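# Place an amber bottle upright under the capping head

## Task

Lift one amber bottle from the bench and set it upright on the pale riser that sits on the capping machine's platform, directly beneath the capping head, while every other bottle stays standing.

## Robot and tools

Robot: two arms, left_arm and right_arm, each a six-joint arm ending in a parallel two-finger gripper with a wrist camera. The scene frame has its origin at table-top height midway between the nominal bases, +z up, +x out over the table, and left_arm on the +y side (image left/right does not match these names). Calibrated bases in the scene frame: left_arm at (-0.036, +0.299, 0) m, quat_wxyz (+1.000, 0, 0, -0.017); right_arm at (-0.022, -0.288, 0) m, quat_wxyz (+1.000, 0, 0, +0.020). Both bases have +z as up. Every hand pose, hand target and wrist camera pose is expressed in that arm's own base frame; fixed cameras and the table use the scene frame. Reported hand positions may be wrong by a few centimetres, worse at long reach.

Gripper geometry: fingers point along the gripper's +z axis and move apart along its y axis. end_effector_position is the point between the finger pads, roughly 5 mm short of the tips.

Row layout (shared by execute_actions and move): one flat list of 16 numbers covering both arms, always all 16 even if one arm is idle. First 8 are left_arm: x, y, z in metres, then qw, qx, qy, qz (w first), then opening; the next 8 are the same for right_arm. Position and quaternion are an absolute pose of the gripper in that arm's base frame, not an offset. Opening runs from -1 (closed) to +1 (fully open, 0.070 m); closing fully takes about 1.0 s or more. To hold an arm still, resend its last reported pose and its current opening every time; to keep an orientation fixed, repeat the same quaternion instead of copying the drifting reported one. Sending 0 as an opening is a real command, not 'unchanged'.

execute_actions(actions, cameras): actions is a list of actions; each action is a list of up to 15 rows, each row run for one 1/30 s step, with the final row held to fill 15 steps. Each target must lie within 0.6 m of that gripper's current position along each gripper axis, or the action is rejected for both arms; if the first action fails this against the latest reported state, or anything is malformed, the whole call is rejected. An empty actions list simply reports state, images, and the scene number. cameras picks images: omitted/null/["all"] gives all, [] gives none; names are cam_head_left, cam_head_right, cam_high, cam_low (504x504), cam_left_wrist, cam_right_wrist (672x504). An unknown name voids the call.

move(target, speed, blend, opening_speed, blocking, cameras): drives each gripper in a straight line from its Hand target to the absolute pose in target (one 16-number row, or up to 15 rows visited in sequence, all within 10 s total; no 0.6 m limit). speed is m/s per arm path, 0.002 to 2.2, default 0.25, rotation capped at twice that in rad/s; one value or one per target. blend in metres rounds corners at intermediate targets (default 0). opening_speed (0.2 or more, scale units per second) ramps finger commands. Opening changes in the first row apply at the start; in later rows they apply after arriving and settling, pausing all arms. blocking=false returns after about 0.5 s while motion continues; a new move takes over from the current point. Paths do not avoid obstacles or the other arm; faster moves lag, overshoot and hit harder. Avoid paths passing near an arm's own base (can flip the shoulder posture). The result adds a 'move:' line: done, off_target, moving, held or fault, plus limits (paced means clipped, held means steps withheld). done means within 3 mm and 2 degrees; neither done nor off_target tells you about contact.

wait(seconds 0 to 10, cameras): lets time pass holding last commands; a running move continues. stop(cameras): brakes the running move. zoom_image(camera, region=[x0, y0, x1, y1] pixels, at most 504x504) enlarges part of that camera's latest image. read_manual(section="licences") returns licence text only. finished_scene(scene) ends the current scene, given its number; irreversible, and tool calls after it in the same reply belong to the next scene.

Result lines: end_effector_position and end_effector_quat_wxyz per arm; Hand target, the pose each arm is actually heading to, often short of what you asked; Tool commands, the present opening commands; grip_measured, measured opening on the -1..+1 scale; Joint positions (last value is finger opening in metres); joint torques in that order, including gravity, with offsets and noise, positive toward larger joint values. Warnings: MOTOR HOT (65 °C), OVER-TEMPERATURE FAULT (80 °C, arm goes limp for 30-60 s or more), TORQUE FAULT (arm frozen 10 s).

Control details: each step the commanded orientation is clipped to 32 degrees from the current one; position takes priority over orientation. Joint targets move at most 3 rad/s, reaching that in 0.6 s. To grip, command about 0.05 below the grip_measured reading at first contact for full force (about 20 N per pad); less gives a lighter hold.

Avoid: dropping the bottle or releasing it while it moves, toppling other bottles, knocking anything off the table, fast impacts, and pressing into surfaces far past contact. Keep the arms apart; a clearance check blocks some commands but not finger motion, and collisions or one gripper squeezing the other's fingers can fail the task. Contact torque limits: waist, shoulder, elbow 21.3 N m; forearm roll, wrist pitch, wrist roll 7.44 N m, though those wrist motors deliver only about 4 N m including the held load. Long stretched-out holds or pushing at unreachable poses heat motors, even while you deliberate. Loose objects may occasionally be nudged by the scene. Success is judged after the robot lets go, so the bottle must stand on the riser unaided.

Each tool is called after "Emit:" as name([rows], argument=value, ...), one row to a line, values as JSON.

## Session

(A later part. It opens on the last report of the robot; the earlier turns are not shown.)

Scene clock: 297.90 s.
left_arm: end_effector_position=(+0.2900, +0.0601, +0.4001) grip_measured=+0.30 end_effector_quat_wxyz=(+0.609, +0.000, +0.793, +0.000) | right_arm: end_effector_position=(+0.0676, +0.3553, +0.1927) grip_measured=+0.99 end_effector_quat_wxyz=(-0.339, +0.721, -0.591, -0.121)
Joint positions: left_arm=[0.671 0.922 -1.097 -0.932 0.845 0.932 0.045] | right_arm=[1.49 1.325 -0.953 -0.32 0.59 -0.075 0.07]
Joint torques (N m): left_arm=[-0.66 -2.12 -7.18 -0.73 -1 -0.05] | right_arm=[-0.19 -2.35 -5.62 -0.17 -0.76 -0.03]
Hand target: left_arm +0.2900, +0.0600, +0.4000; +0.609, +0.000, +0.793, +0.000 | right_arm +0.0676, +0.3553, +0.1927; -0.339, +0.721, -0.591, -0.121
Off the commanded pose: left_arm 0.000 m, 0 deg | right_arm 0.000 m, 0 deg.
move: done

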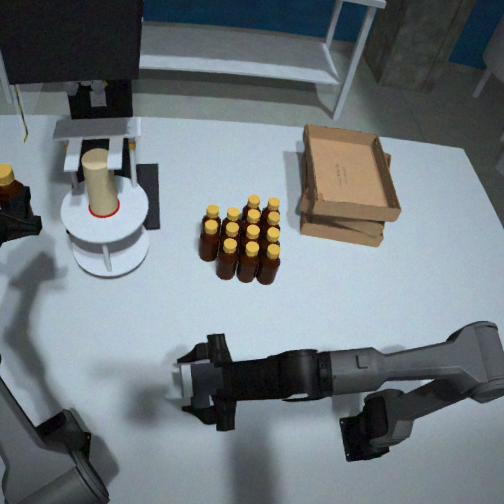

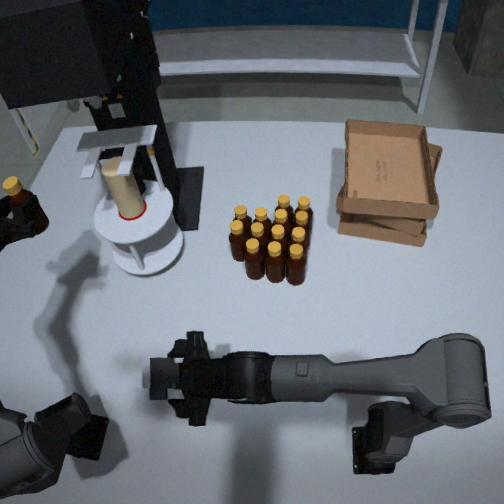

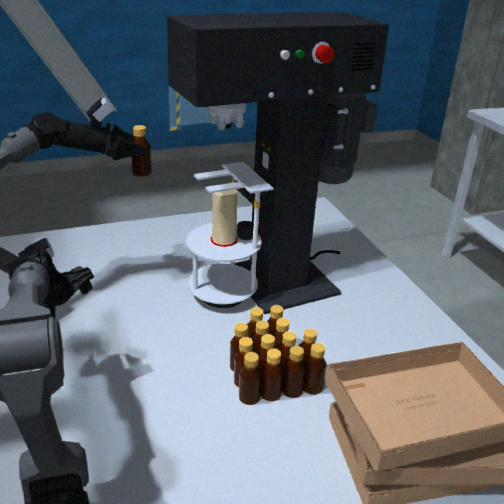

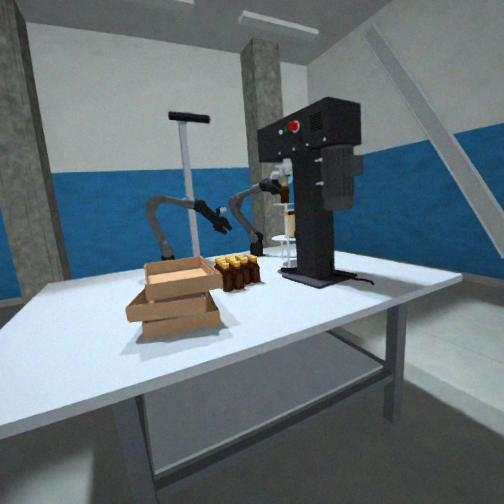

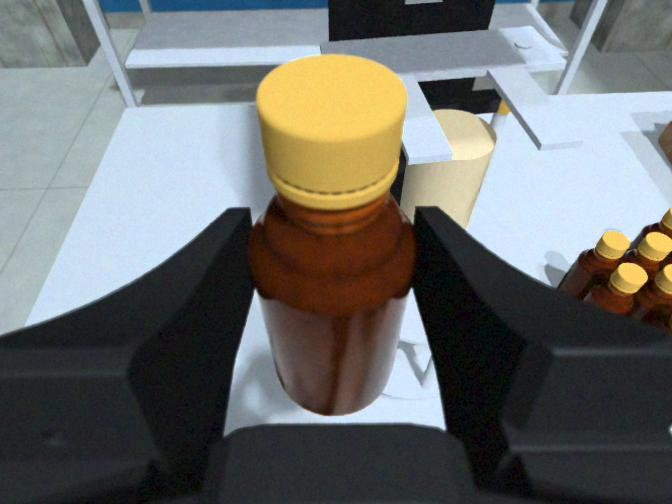

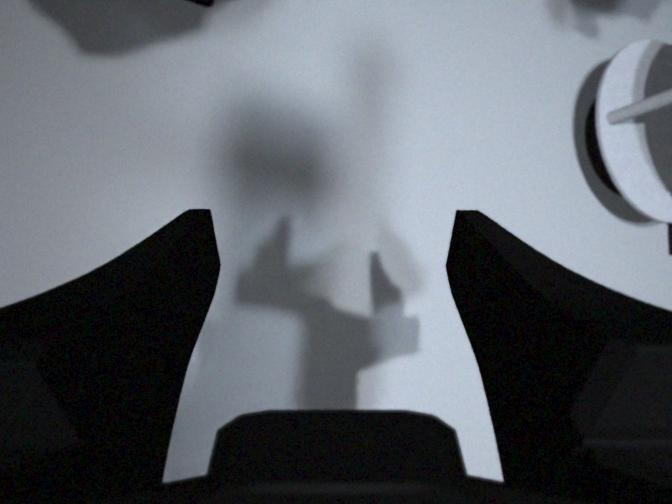

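Emit:
move(target=[0.378,-0.039,0.382,0.6073,-0.0553,0.7915,0.0425,0.25,0.0676,0.3553,0.1927,-0.339,0.721,-0.591,-0.121,1], speed=0.15)

Emit:
zoom_image(camera="cam_high", region=[100, 60, 340, 300])

Emit:
zoom_image(camera="cam_left_wrist", region=[180, 0, 500, 240])

Emit:
zoom_image(camera="cam_head_left", region=[20, 80, 200, 260])

Emit:
zoom_image(camera="cam_head_right", region=[20, 80, 200, 260])

Scene clock: 361.97 s.
left_arm: end_effector_position=(+0.3781, -0.0391, +0.3821) grip_measured=+0.30 end_effector_quat_wxyz=(+0.607, -0.055, +0.791, +0.042) | right_arm: end_effector_position=(+0.0676, +0.3553, +0.1927) grip_measured=+0.99 end_effector_quat_wxyz=(-0.339, +0.721, -0.591, -0.121)
Joint positions: left_arm=[-0.394 1.191 -1.176 0.996 0.625 -1.049 0.045] | right_arm=[1.49 1.325 -0.953 -0.32 0.59 -0.075 0.07]
Joint torques (N m): left_arm=[-0.89 -4.57 -8.14 0.37 -0.67 0.02] | right_arm=[-0.34 -2.34 -5.7 -0.19 -0.68 -0.02]
Hand target: left_arm +0.3780, -0.0390, +0.3820; +0.607, -0.055, +0.791, +0.042 | right_arm +0.0676, +0.3553, +0.1927; -0.339, +0.721, -0.591, -0.121
Off the commanded pose: left_arm 0.000 m, 0 deg | right_arm 0.000 m, 0 deg.
move: done

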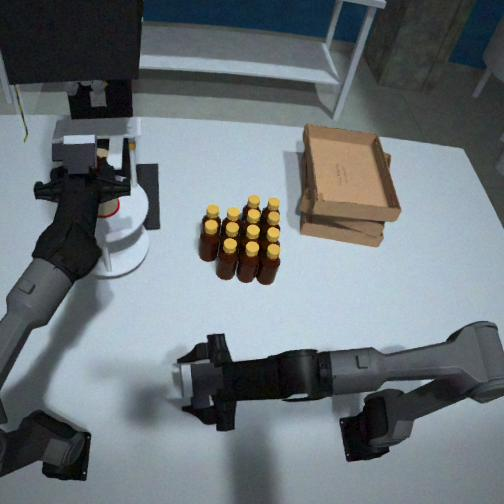

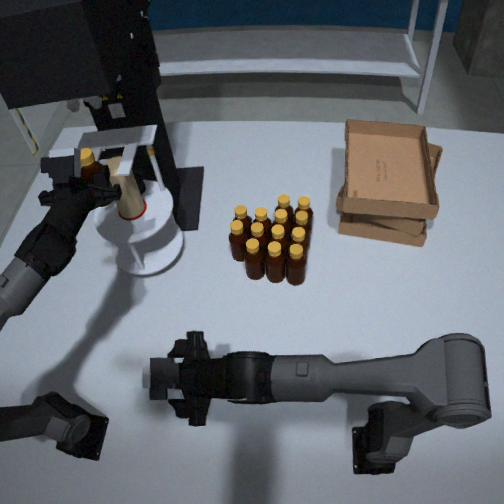

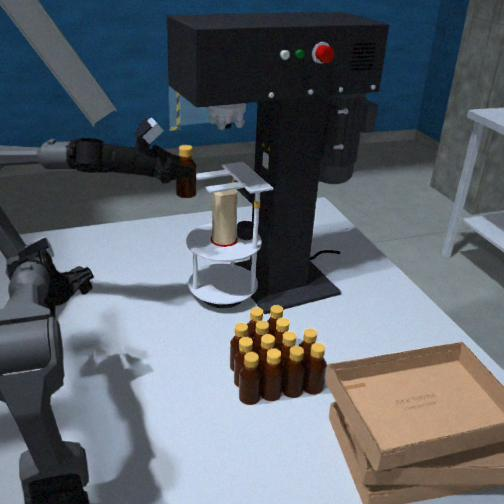

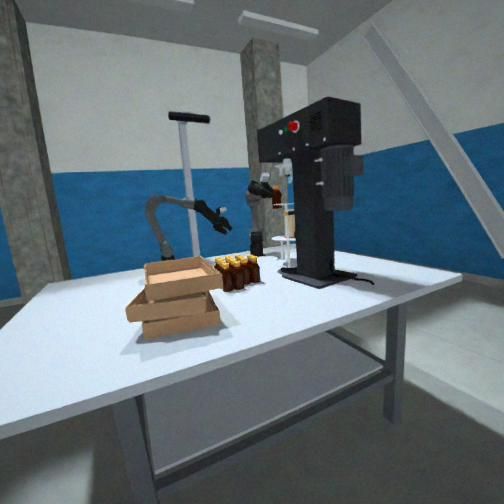

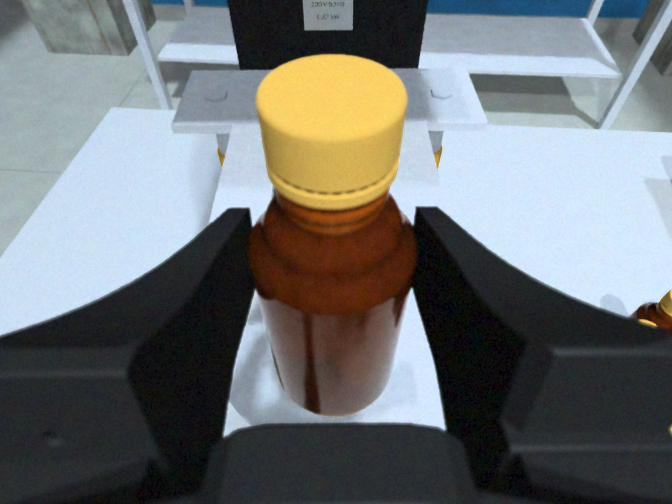

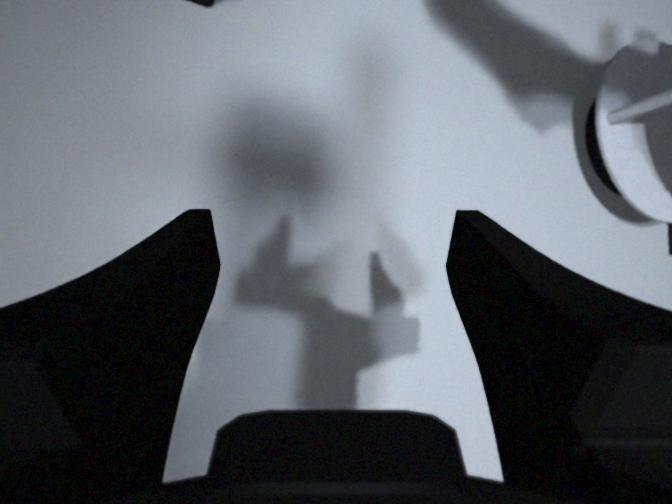

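Scaled by 2.100.

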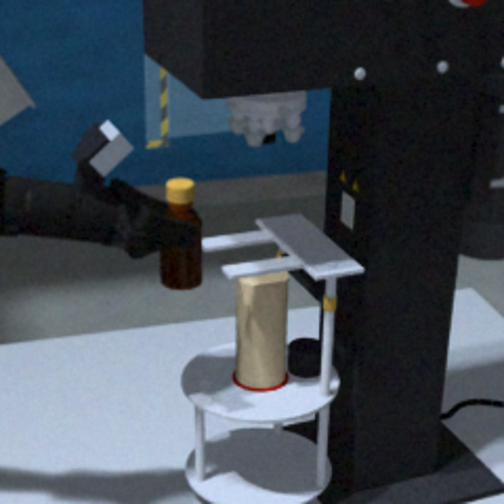

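Scaled by 1.575.

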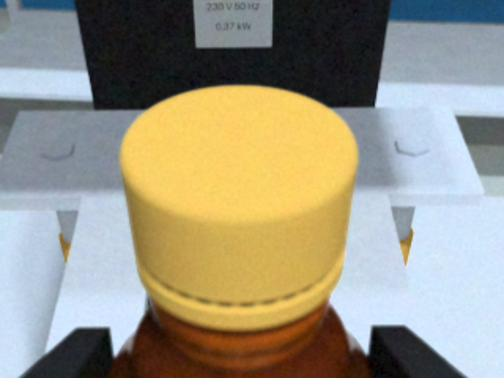

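Scaled by 2.800.

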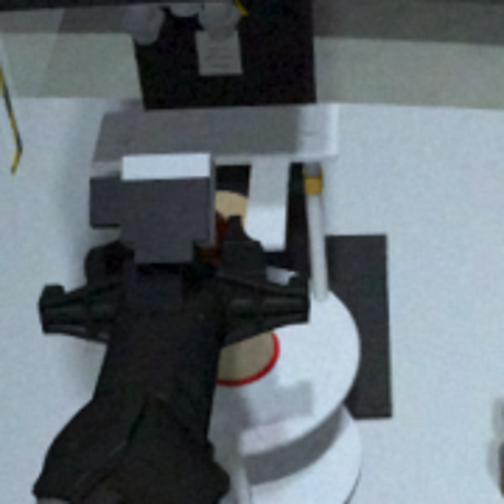

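Scaled by 2.800.

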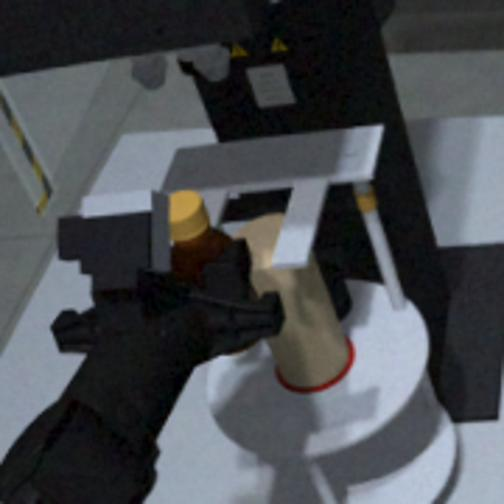

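Emit:
move(target=[0.4272,-0.030,0.382,0.6073,-0.0553,0.7915,0.0425,0.25,0.0676,0.3553,0.1927,-0.339,0.721,-0.591,-0.121,1], speed=0.05)

Emit:
zoom_image(camera="cam_high", region=[140, 80, 300, 240])

Emit:
zoom_image(camera="cam_left_wrist", region=[180, 0, 500, 240])

Emit:
zoom_image(camera="cam_head_right", region=[60, 100, 180, 220])

Scene clock: 389.33 s.
left_arm: end_effector_position=(+0.4276, -0.0300, +0.3818) grip_measured=+0.30 end_effector_quat_wxyz=(+0.607, -0.055, +0.792, +0.043) | right_arm: end_effector_position=(+0.0676, +0.3553, +0.1927) grip_measured=+0.99 end_effector_quat_wxyz=(-0.339, +0.721, -0.591, -0.121)
Joint positions: left_arm=[-0.271 1.344 -1.299 0.916 0.508 -0.962 0.045] | right_arm=[1.49 1.325 -0.953 -0.32 0.59 -0.075 0.07]
Joint torques (N m): left_arm=[-0.28 -6.37 -8.81 0.34 -0.69 -0.09] | right_arm=[-0.16 -2.57 -5.39 -0.19 -0.78 -0.05]
Hand target: left_arm +0.4272, -0.0300, +0.3820; +0.607, -0.055, +0.791, +0.042 | right_arm +0.0676, +0.3553, +0.1927; -0.339, +0.721, -0.591, -0.121
Off the commanded pose: left_arm 0.000 m, 0 deg | right_arm 0.000 m, 0 deg.
move: done

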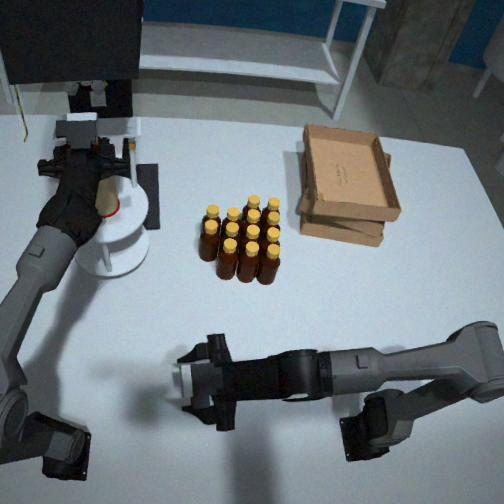

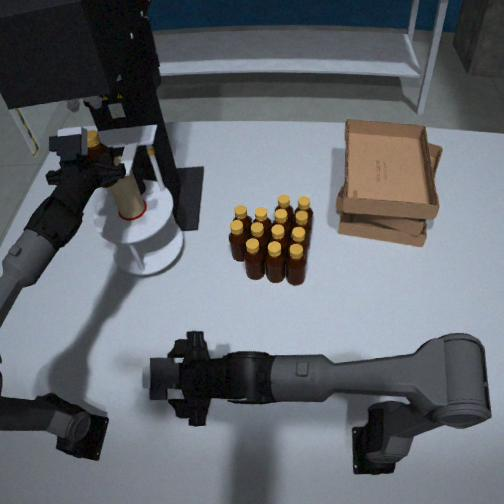

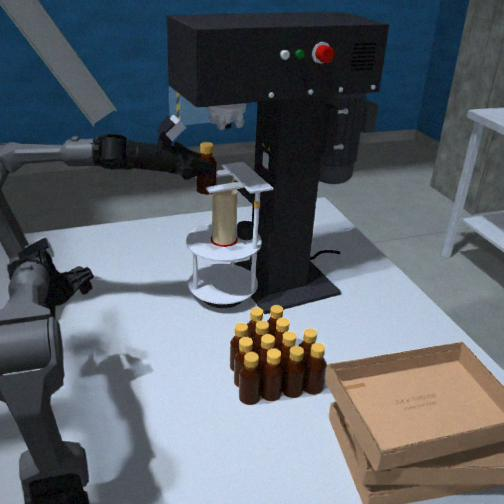

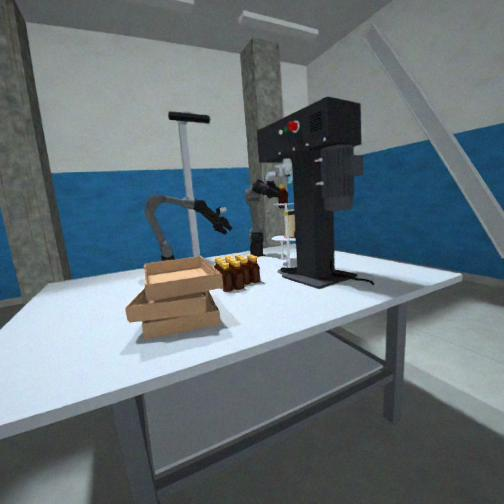

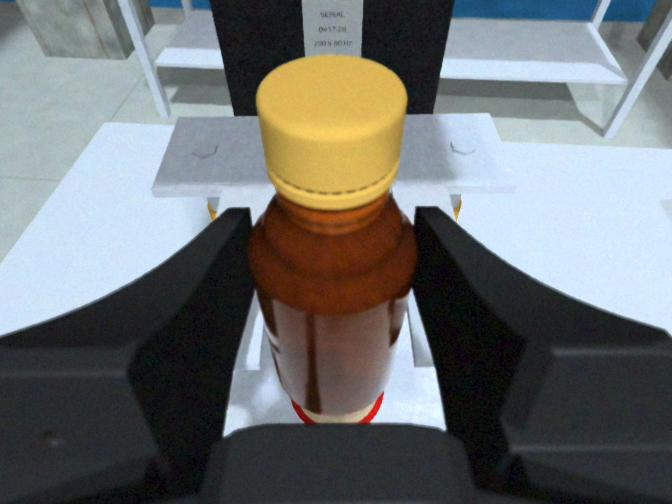

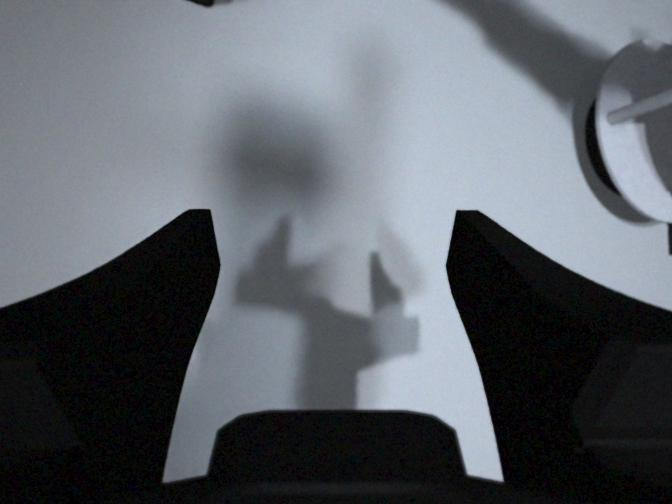

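Scaled by 3.150.

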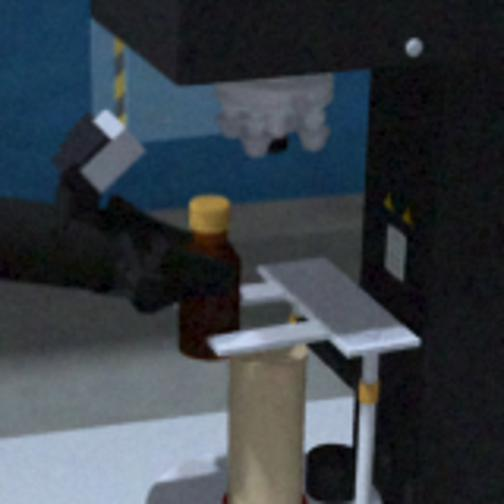

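Scaled by 1.575.

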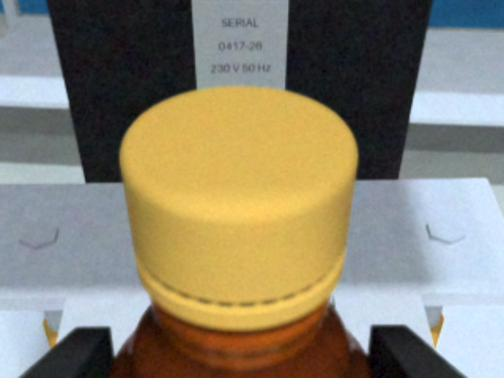

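Scaled by 4.200.

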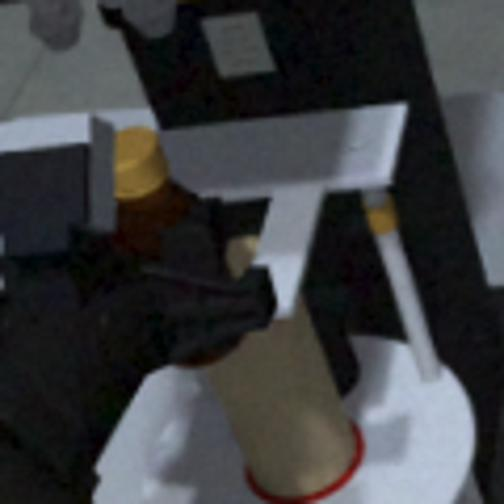

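Emit:
zoom_image(camera="cam_left_wrist", region=[200, 200, 470, 430])

Scaled by 1.867.

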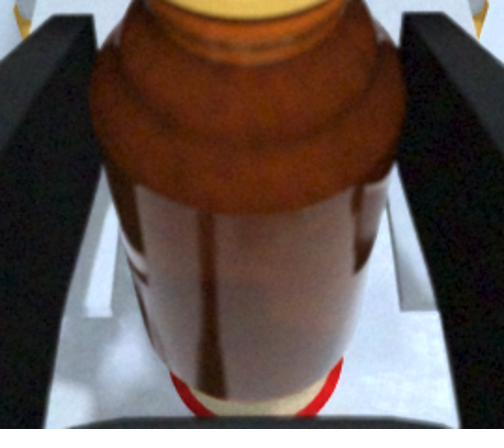

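Emit:
move(target=[0.4557,-0.0268,0.382,0.6073,-0.0553,0.7915,0.0425,0.25,0.0676,0.3553,0.1927,-0.339,0.721,-0.591,-0.121,1], speed=0.05, cameras=["cam_left_wrist","cam_high"])

Emit:
zoom_image(camera="cam_left_wrist", region=[200, 200, 470, 430])

Emit:
zoom_image(camera="cam_high", region=[140, 80, 300, 240])

Scene clock: 406.77 s.
left_arm: end_effector_position=(+0.4561, -0.0270, +0.3818) grip_measured=+0.30 end_effector_quat_wxyz=(+0.607, -0.055, +0.792, +0.043) | right_arm: end_effector_position=(+0.0676, +0.3553, +0.1927) grip_measured=+0.99 end_effector_quat_wxyz=(-0.339, +0.721, -0.591, -0.121)
Joint positions: left_arm=[-0.229 1.438 -1.388 0.871 0.472 -0.913 0.045] | right_arm=[1.49 1.325 -0.953 -0.32 0.59 -0.075 0.07]
Joint torques (N m): left_arm=[-0.08 -7.23 -8.47 0.29 -0.81 -0.08] | right_arm=[-0.13 -2.61 -5.28 -0.2 -0.71 -0.08]
Hand target: left_arm +0.4557, -0.0268, +0.3820; +0.607, -0.055, +0.791, +0.042 | right_arm +0.0676, +0.3553, +0.1927; -0.339, +0.721, -0.591, -0.121
Off the commanded pose: left_arm 0.000 m, 0 deg | right_arm 0.000 m, 0 deg.
move: done
Images, in order (width x height): cam_high 504x504, cam_left_wrist 672x504.

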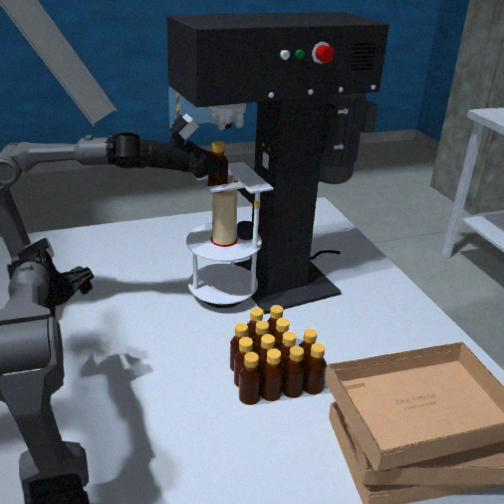

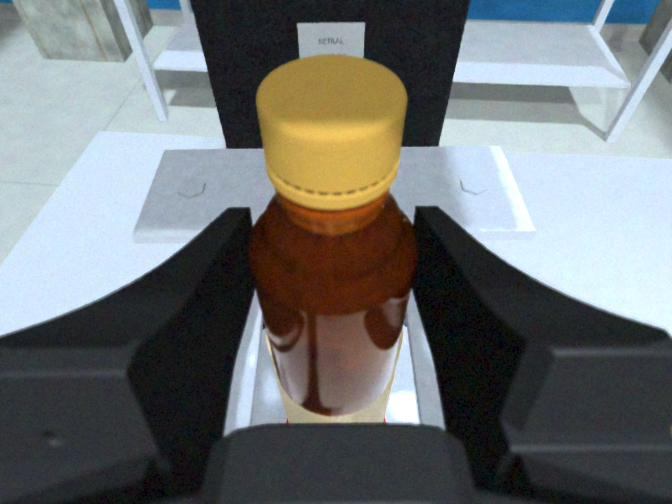

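Scaled by 1.867.

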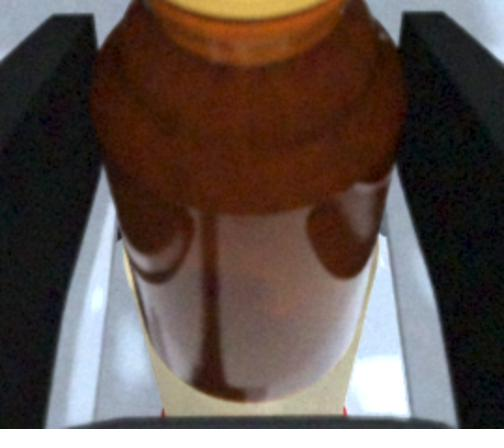

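Scaled by 3.150.

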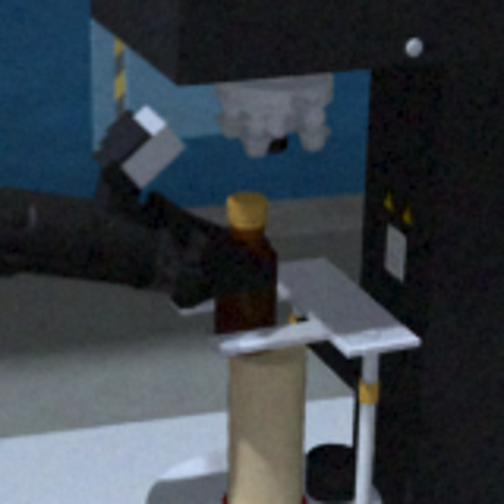

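Emit:
move([
  [0.4757,-0.0242,0.382,0.6073,-0.0553,0.7915,0.0425,0.25,0.0676,0.3553,0.1927,-0.339,0.721,-0.591,-0.121,1],
  [0.4757,-0.0242,0.376,0.6073,-0.0553,0.7915,0.0425,0.25,0.0676,0.3553,0.1927,-0.339,0.721,-0.591,-0.121,1],
], speed=[0.05,0.02], cameras=["cam_left_wrist","cam_high"])

Emit:
zoom_image(camera="cam_left_wrist", region=[200, 200, 470, 430])

Emit:
zoom_image(camera="cam_high", region=[180, 100, 280, 200])

Scene clock: 418.07 s.
left_arm: end_effector_position=(+0.4759, -0.0244, +0.3756) grip_measured=+0.30 end_effector_quat_wxyz=(+0.607, -0.055, +0.792, +0.042) | right_arm: end_effector_position=(+0.0676, +0.3553, +0.1927) grip_measured=+0.99 end_effector_quat_wxyz=(-0.339, +0.721, -0.591, -0.121)
Joint positions: left_arm=[-0.203 1.501 -1.429 0.87 0.438 -0.913 0.045] | right_arm=[1.49 1.325 -0.953 -0.32 0.59 -0.075 0.07]
Joint torques (N m): left_arm=[0.1 -7.71 -8.82 0.24 -0.92 0.05] | right_arm=[0.33 -2.25 -5.49 -0.15 -0.75 -0.11]
Hand target: left_arm +0.4757, -0.0242, +0.3760; +0.607, -0.055, +0.791, +0.043 | right_arm +0.0676, +0.3553, +0.1927; -0.339, +0.721, -0.591, -0.121
Off the commanded pose: left_arm 0.000 m, 0 deg | right_arm 0.000 m, 0 deg.
move: done
Images, in order (width x height): cam_high 504x504, cam_left_wrist 672x504.

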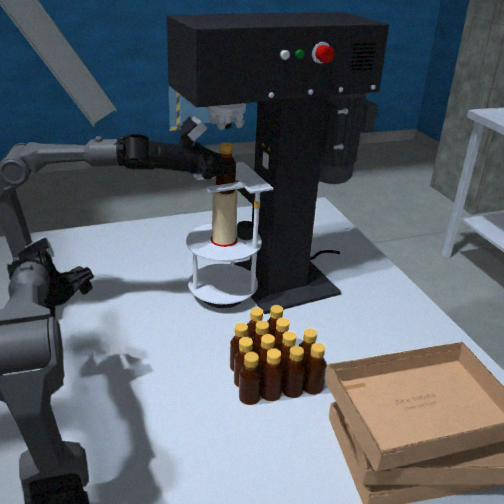

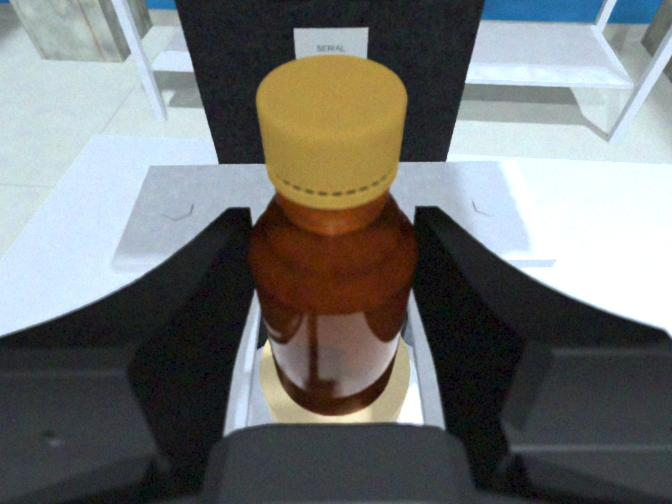

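Scaled by 1.867.

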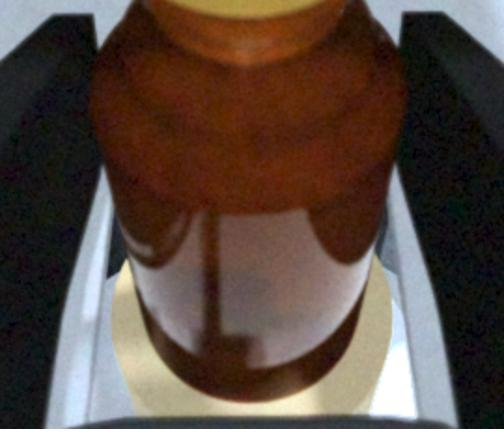

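Scaled by 5.040.

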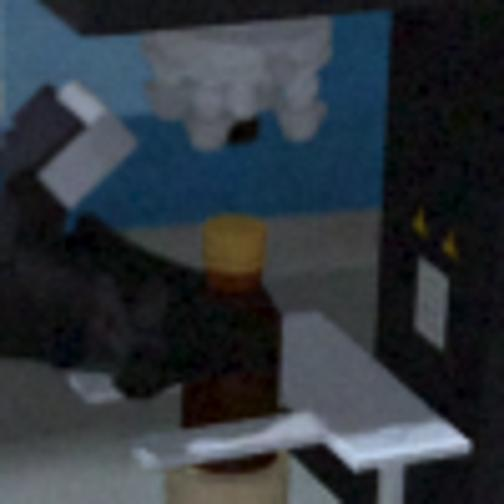

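Emit:
move(target=[0.4757,-0.0242,0.373,0.6073,-0.0553,0.7915,0.0425,0.25,0.0676,0.3553,0.1927,-0.339,0.721,-0.591,-0.121,1], speed=0.02, cameras=["cam_left_wrist","cam_high","cam_low"])

Emit:
zoom_image(camera="cam_left_wrist", region=[200, 200, 470, 430])

Emit:
zoom_image(camera="cam_high", region=[180, 100, 280, 200])

Emit:
zoom_image(camera="cam_low", region=[240, 160, 320, 260])

Scene clock: 430.20 s.
left_arm: end_effector_position=(+0.4756, -0.0245, +0.3744) grip_measured=+0.30 end_effector_quat_wxyz=(+0.609, -0.055, +0.790, +0.042) | right_arm: end_effector_position=(+0.0676, +0.3553, +0.1927) grip_measured=+0.99 end_effector_quat_wxyz=(-0.339, +0.721, -0.591, -0.121)
Joint positions: left_arm=[-0.203 1.499 -1.418 0.89 0.429 -0.935 0.045] | right_arm=[1.49 1.325 -0.953 -0.32 0.59 -0.075 0.07]
Joint torques (N m): left_arm=[-0.16 -5.52 -4.9 0.07 -0.23 0.04] | right_arm=[0.02 -2.51 -5.38 -0.15 -0.72 -0.12]
Hand target: left_arm +0.4757, -0.0242, +0.3730; +0.607, -0.055, +0.791, +0.043 | right_arm +0.0676, +0.3553, +0.1927; -0.339, +0.721, -0.591, -0.121
Off the commanded pose: left_arm 0.001 m, 0 deg | right_arm 0.000 m, 0 deg.
move: done
Images, in order (width x height): cam_high 504x504, cam_low 504x504, cam_left_wrist 672x504.

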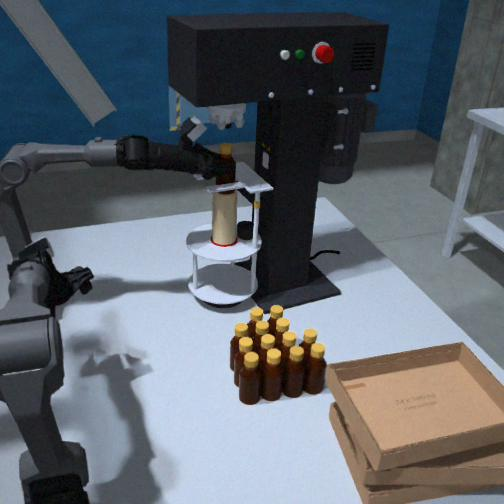

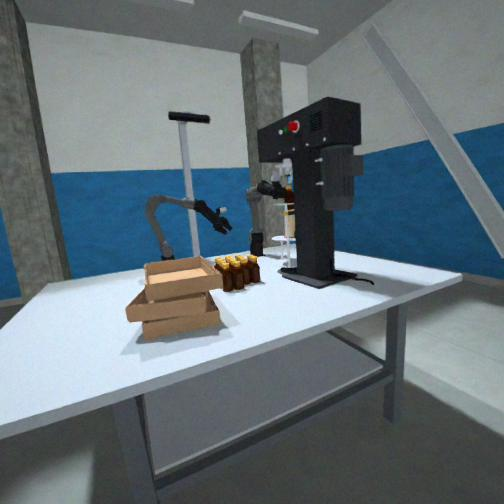

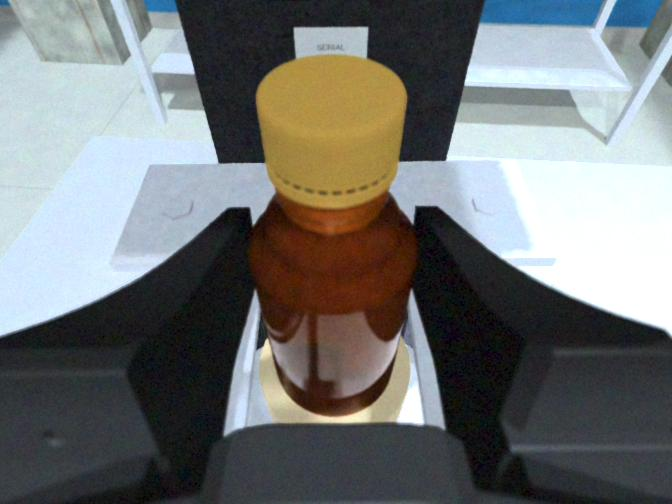

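Scaled by 1.867.

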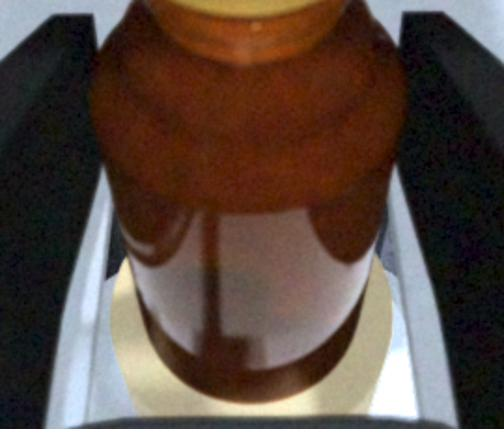

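Scaled by 5.040.

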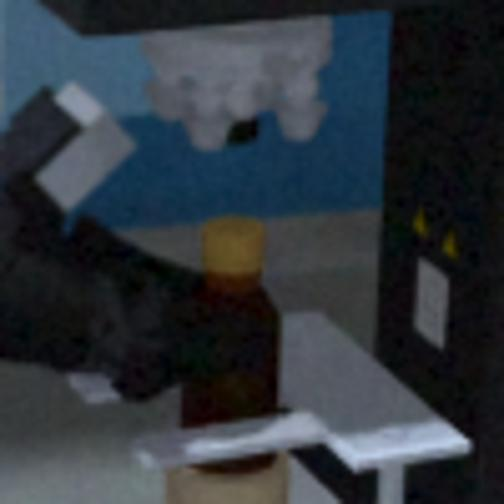

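Scaled by 5.040.

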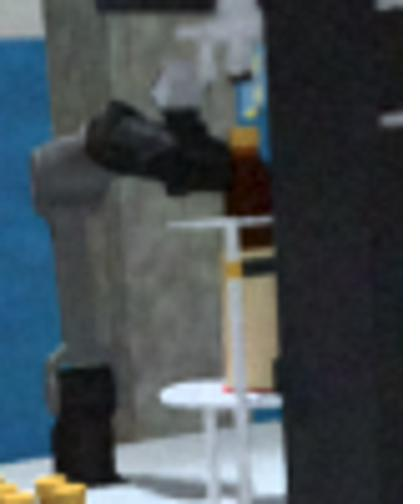

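Emit:
move(target=[0.4756,-0.0244,0.3742,0.6073,-0.0553,0.7915,0.0425,0.75,0.0676,0.3553,0.1927,-0.339,0.721,-0.591,-0.121,1], speed=0.02, opening_speed=0.5, cameras=["cam_left_wrist","cam_high"])

Scene clock: 438.37 s.
left_arm: end_effector_position=(+0.4757, -0.0242, +0.3739) grip_measured=+0.75 end_effector_quat_wxyz=(+0.607, -0.056, +0.792, +0.043) | right_arm: end_effector_position=(+0.0676, +0.3553, +0.1927) grip_measured=+0.99 end_effector_quat_wxyz=(-0.339, +0.721, -0.591, -0.121)
Joint positions: left_arm=[-0.203 1.5 -1.421 0.883 0.434 -0.927 0.061] | right_arm=[1.49 1.325 -0.953 -0.32 0.59 -0.075 0.07]
Joint torques (N m): left_arm=[-1.31 -6.54 -8.67 0.01 -0.68 0.01] | right_arm=[0.33 -2.79 -5.35 -0.19 -0.76 -0.11]
Hand target: left_arm +0.4756, -0.0244, +0.3742; +0.607, -0.055, +0.791, +0.042 | right_arm +0.0676, +0.3553, +0.1927; -0.339, +0.721, -0.591, -0.121
Off the commanded pose: left_arm 0.000 m, 0 deg | right_arm 0.000 m, 0 deg.
move: done
Images, in order (width x height): cam_high 504x504, cam_left_wrist 672x504.

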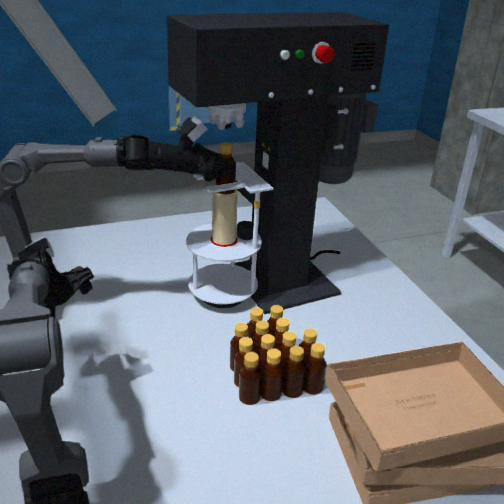

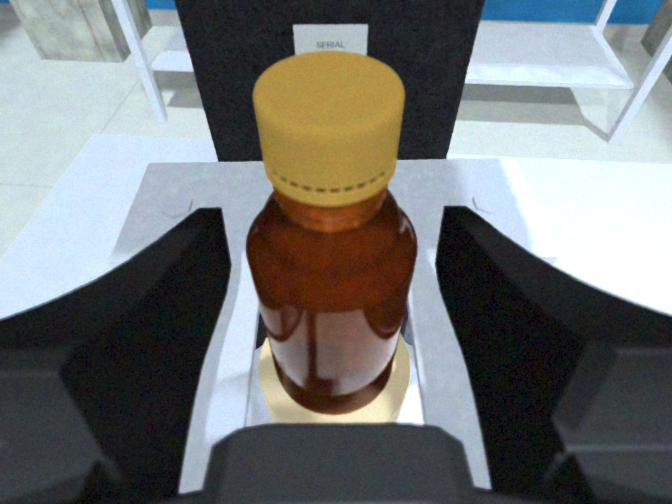

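Standing. Retreat straight back.

Emit:
move(target=[0.327,-0.0451,0.376,0.6073,-0.0553,0.7915,0.0425,0.75,0.0676,0.3553,0.1927,-0.339,0.721,-0.591,-0.121,1], speed=0.1, cameras=["cam_left_wrist","cam_high"])

Emit:
zoom_image(camera="cam_high", region=[180, 100, 280, 200])

Scene clock: 444.30 s.
left_arm: end_effector_position=(+0.3266, -0.0452, +0.3765) grip_measured=+0.75 end_effector_quat_wxyz=(+0.608, -0.055, +0.791, +0.042) | right_arm: end_effector_position=(+0.0676, +0.3553, +0.1927) grip_measured=+0.99 end_effector_quat_wxyz=(-0.339, +0.721, -0.591, -0.121)
Joint positions: left_arm=[-0.58 1.037 -1.054 1.09 0.8 -1.151 0.061] | right_arm=[1.49 1.325 -0.953 -0.32 0.59 -0.075 0.07]
Joint torques (N m): left_arm=[0.22 -2.12 -6.56 0.29 -0.54 0.04] | right_arm=[0.05 -2.61 -5.09 -0.23 -0.75 -0.11]
Hand target: left_arm +0.3270, -0.0451, +0.3760; +0.607, -0.055, +0.791, +0.042 | right_arm +0.0676, +0.3553, +0.1927; -0.339, +0.721, -0.591, -0.121
Off the commanded pose: left_arm 0.001 m, 0 deg | right_arm 0.000 m, 0 deg.
move: done
Images, in order (width x height): cam_high 504x504, cam_left_wrist 672x504.

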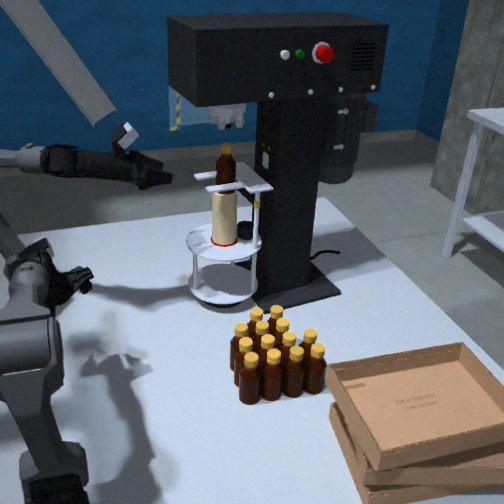

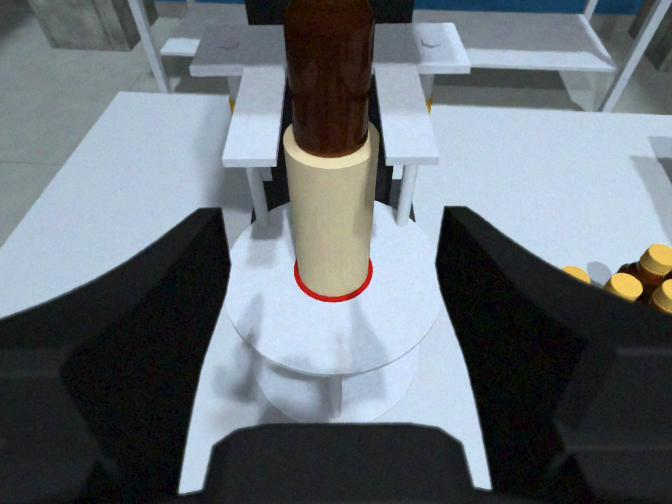

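Scaled by 5.040.

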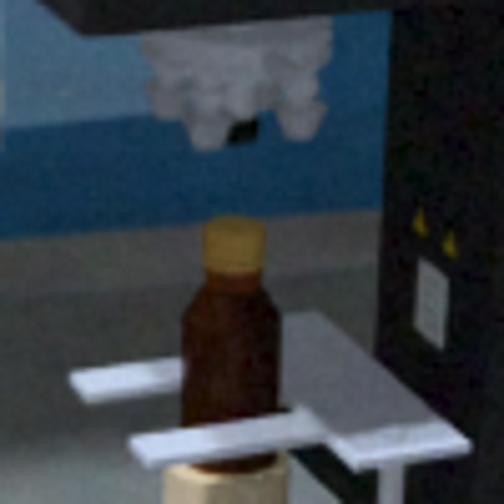

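Emit:
finished_scene(scene=1)

The scene is finished: the task was done.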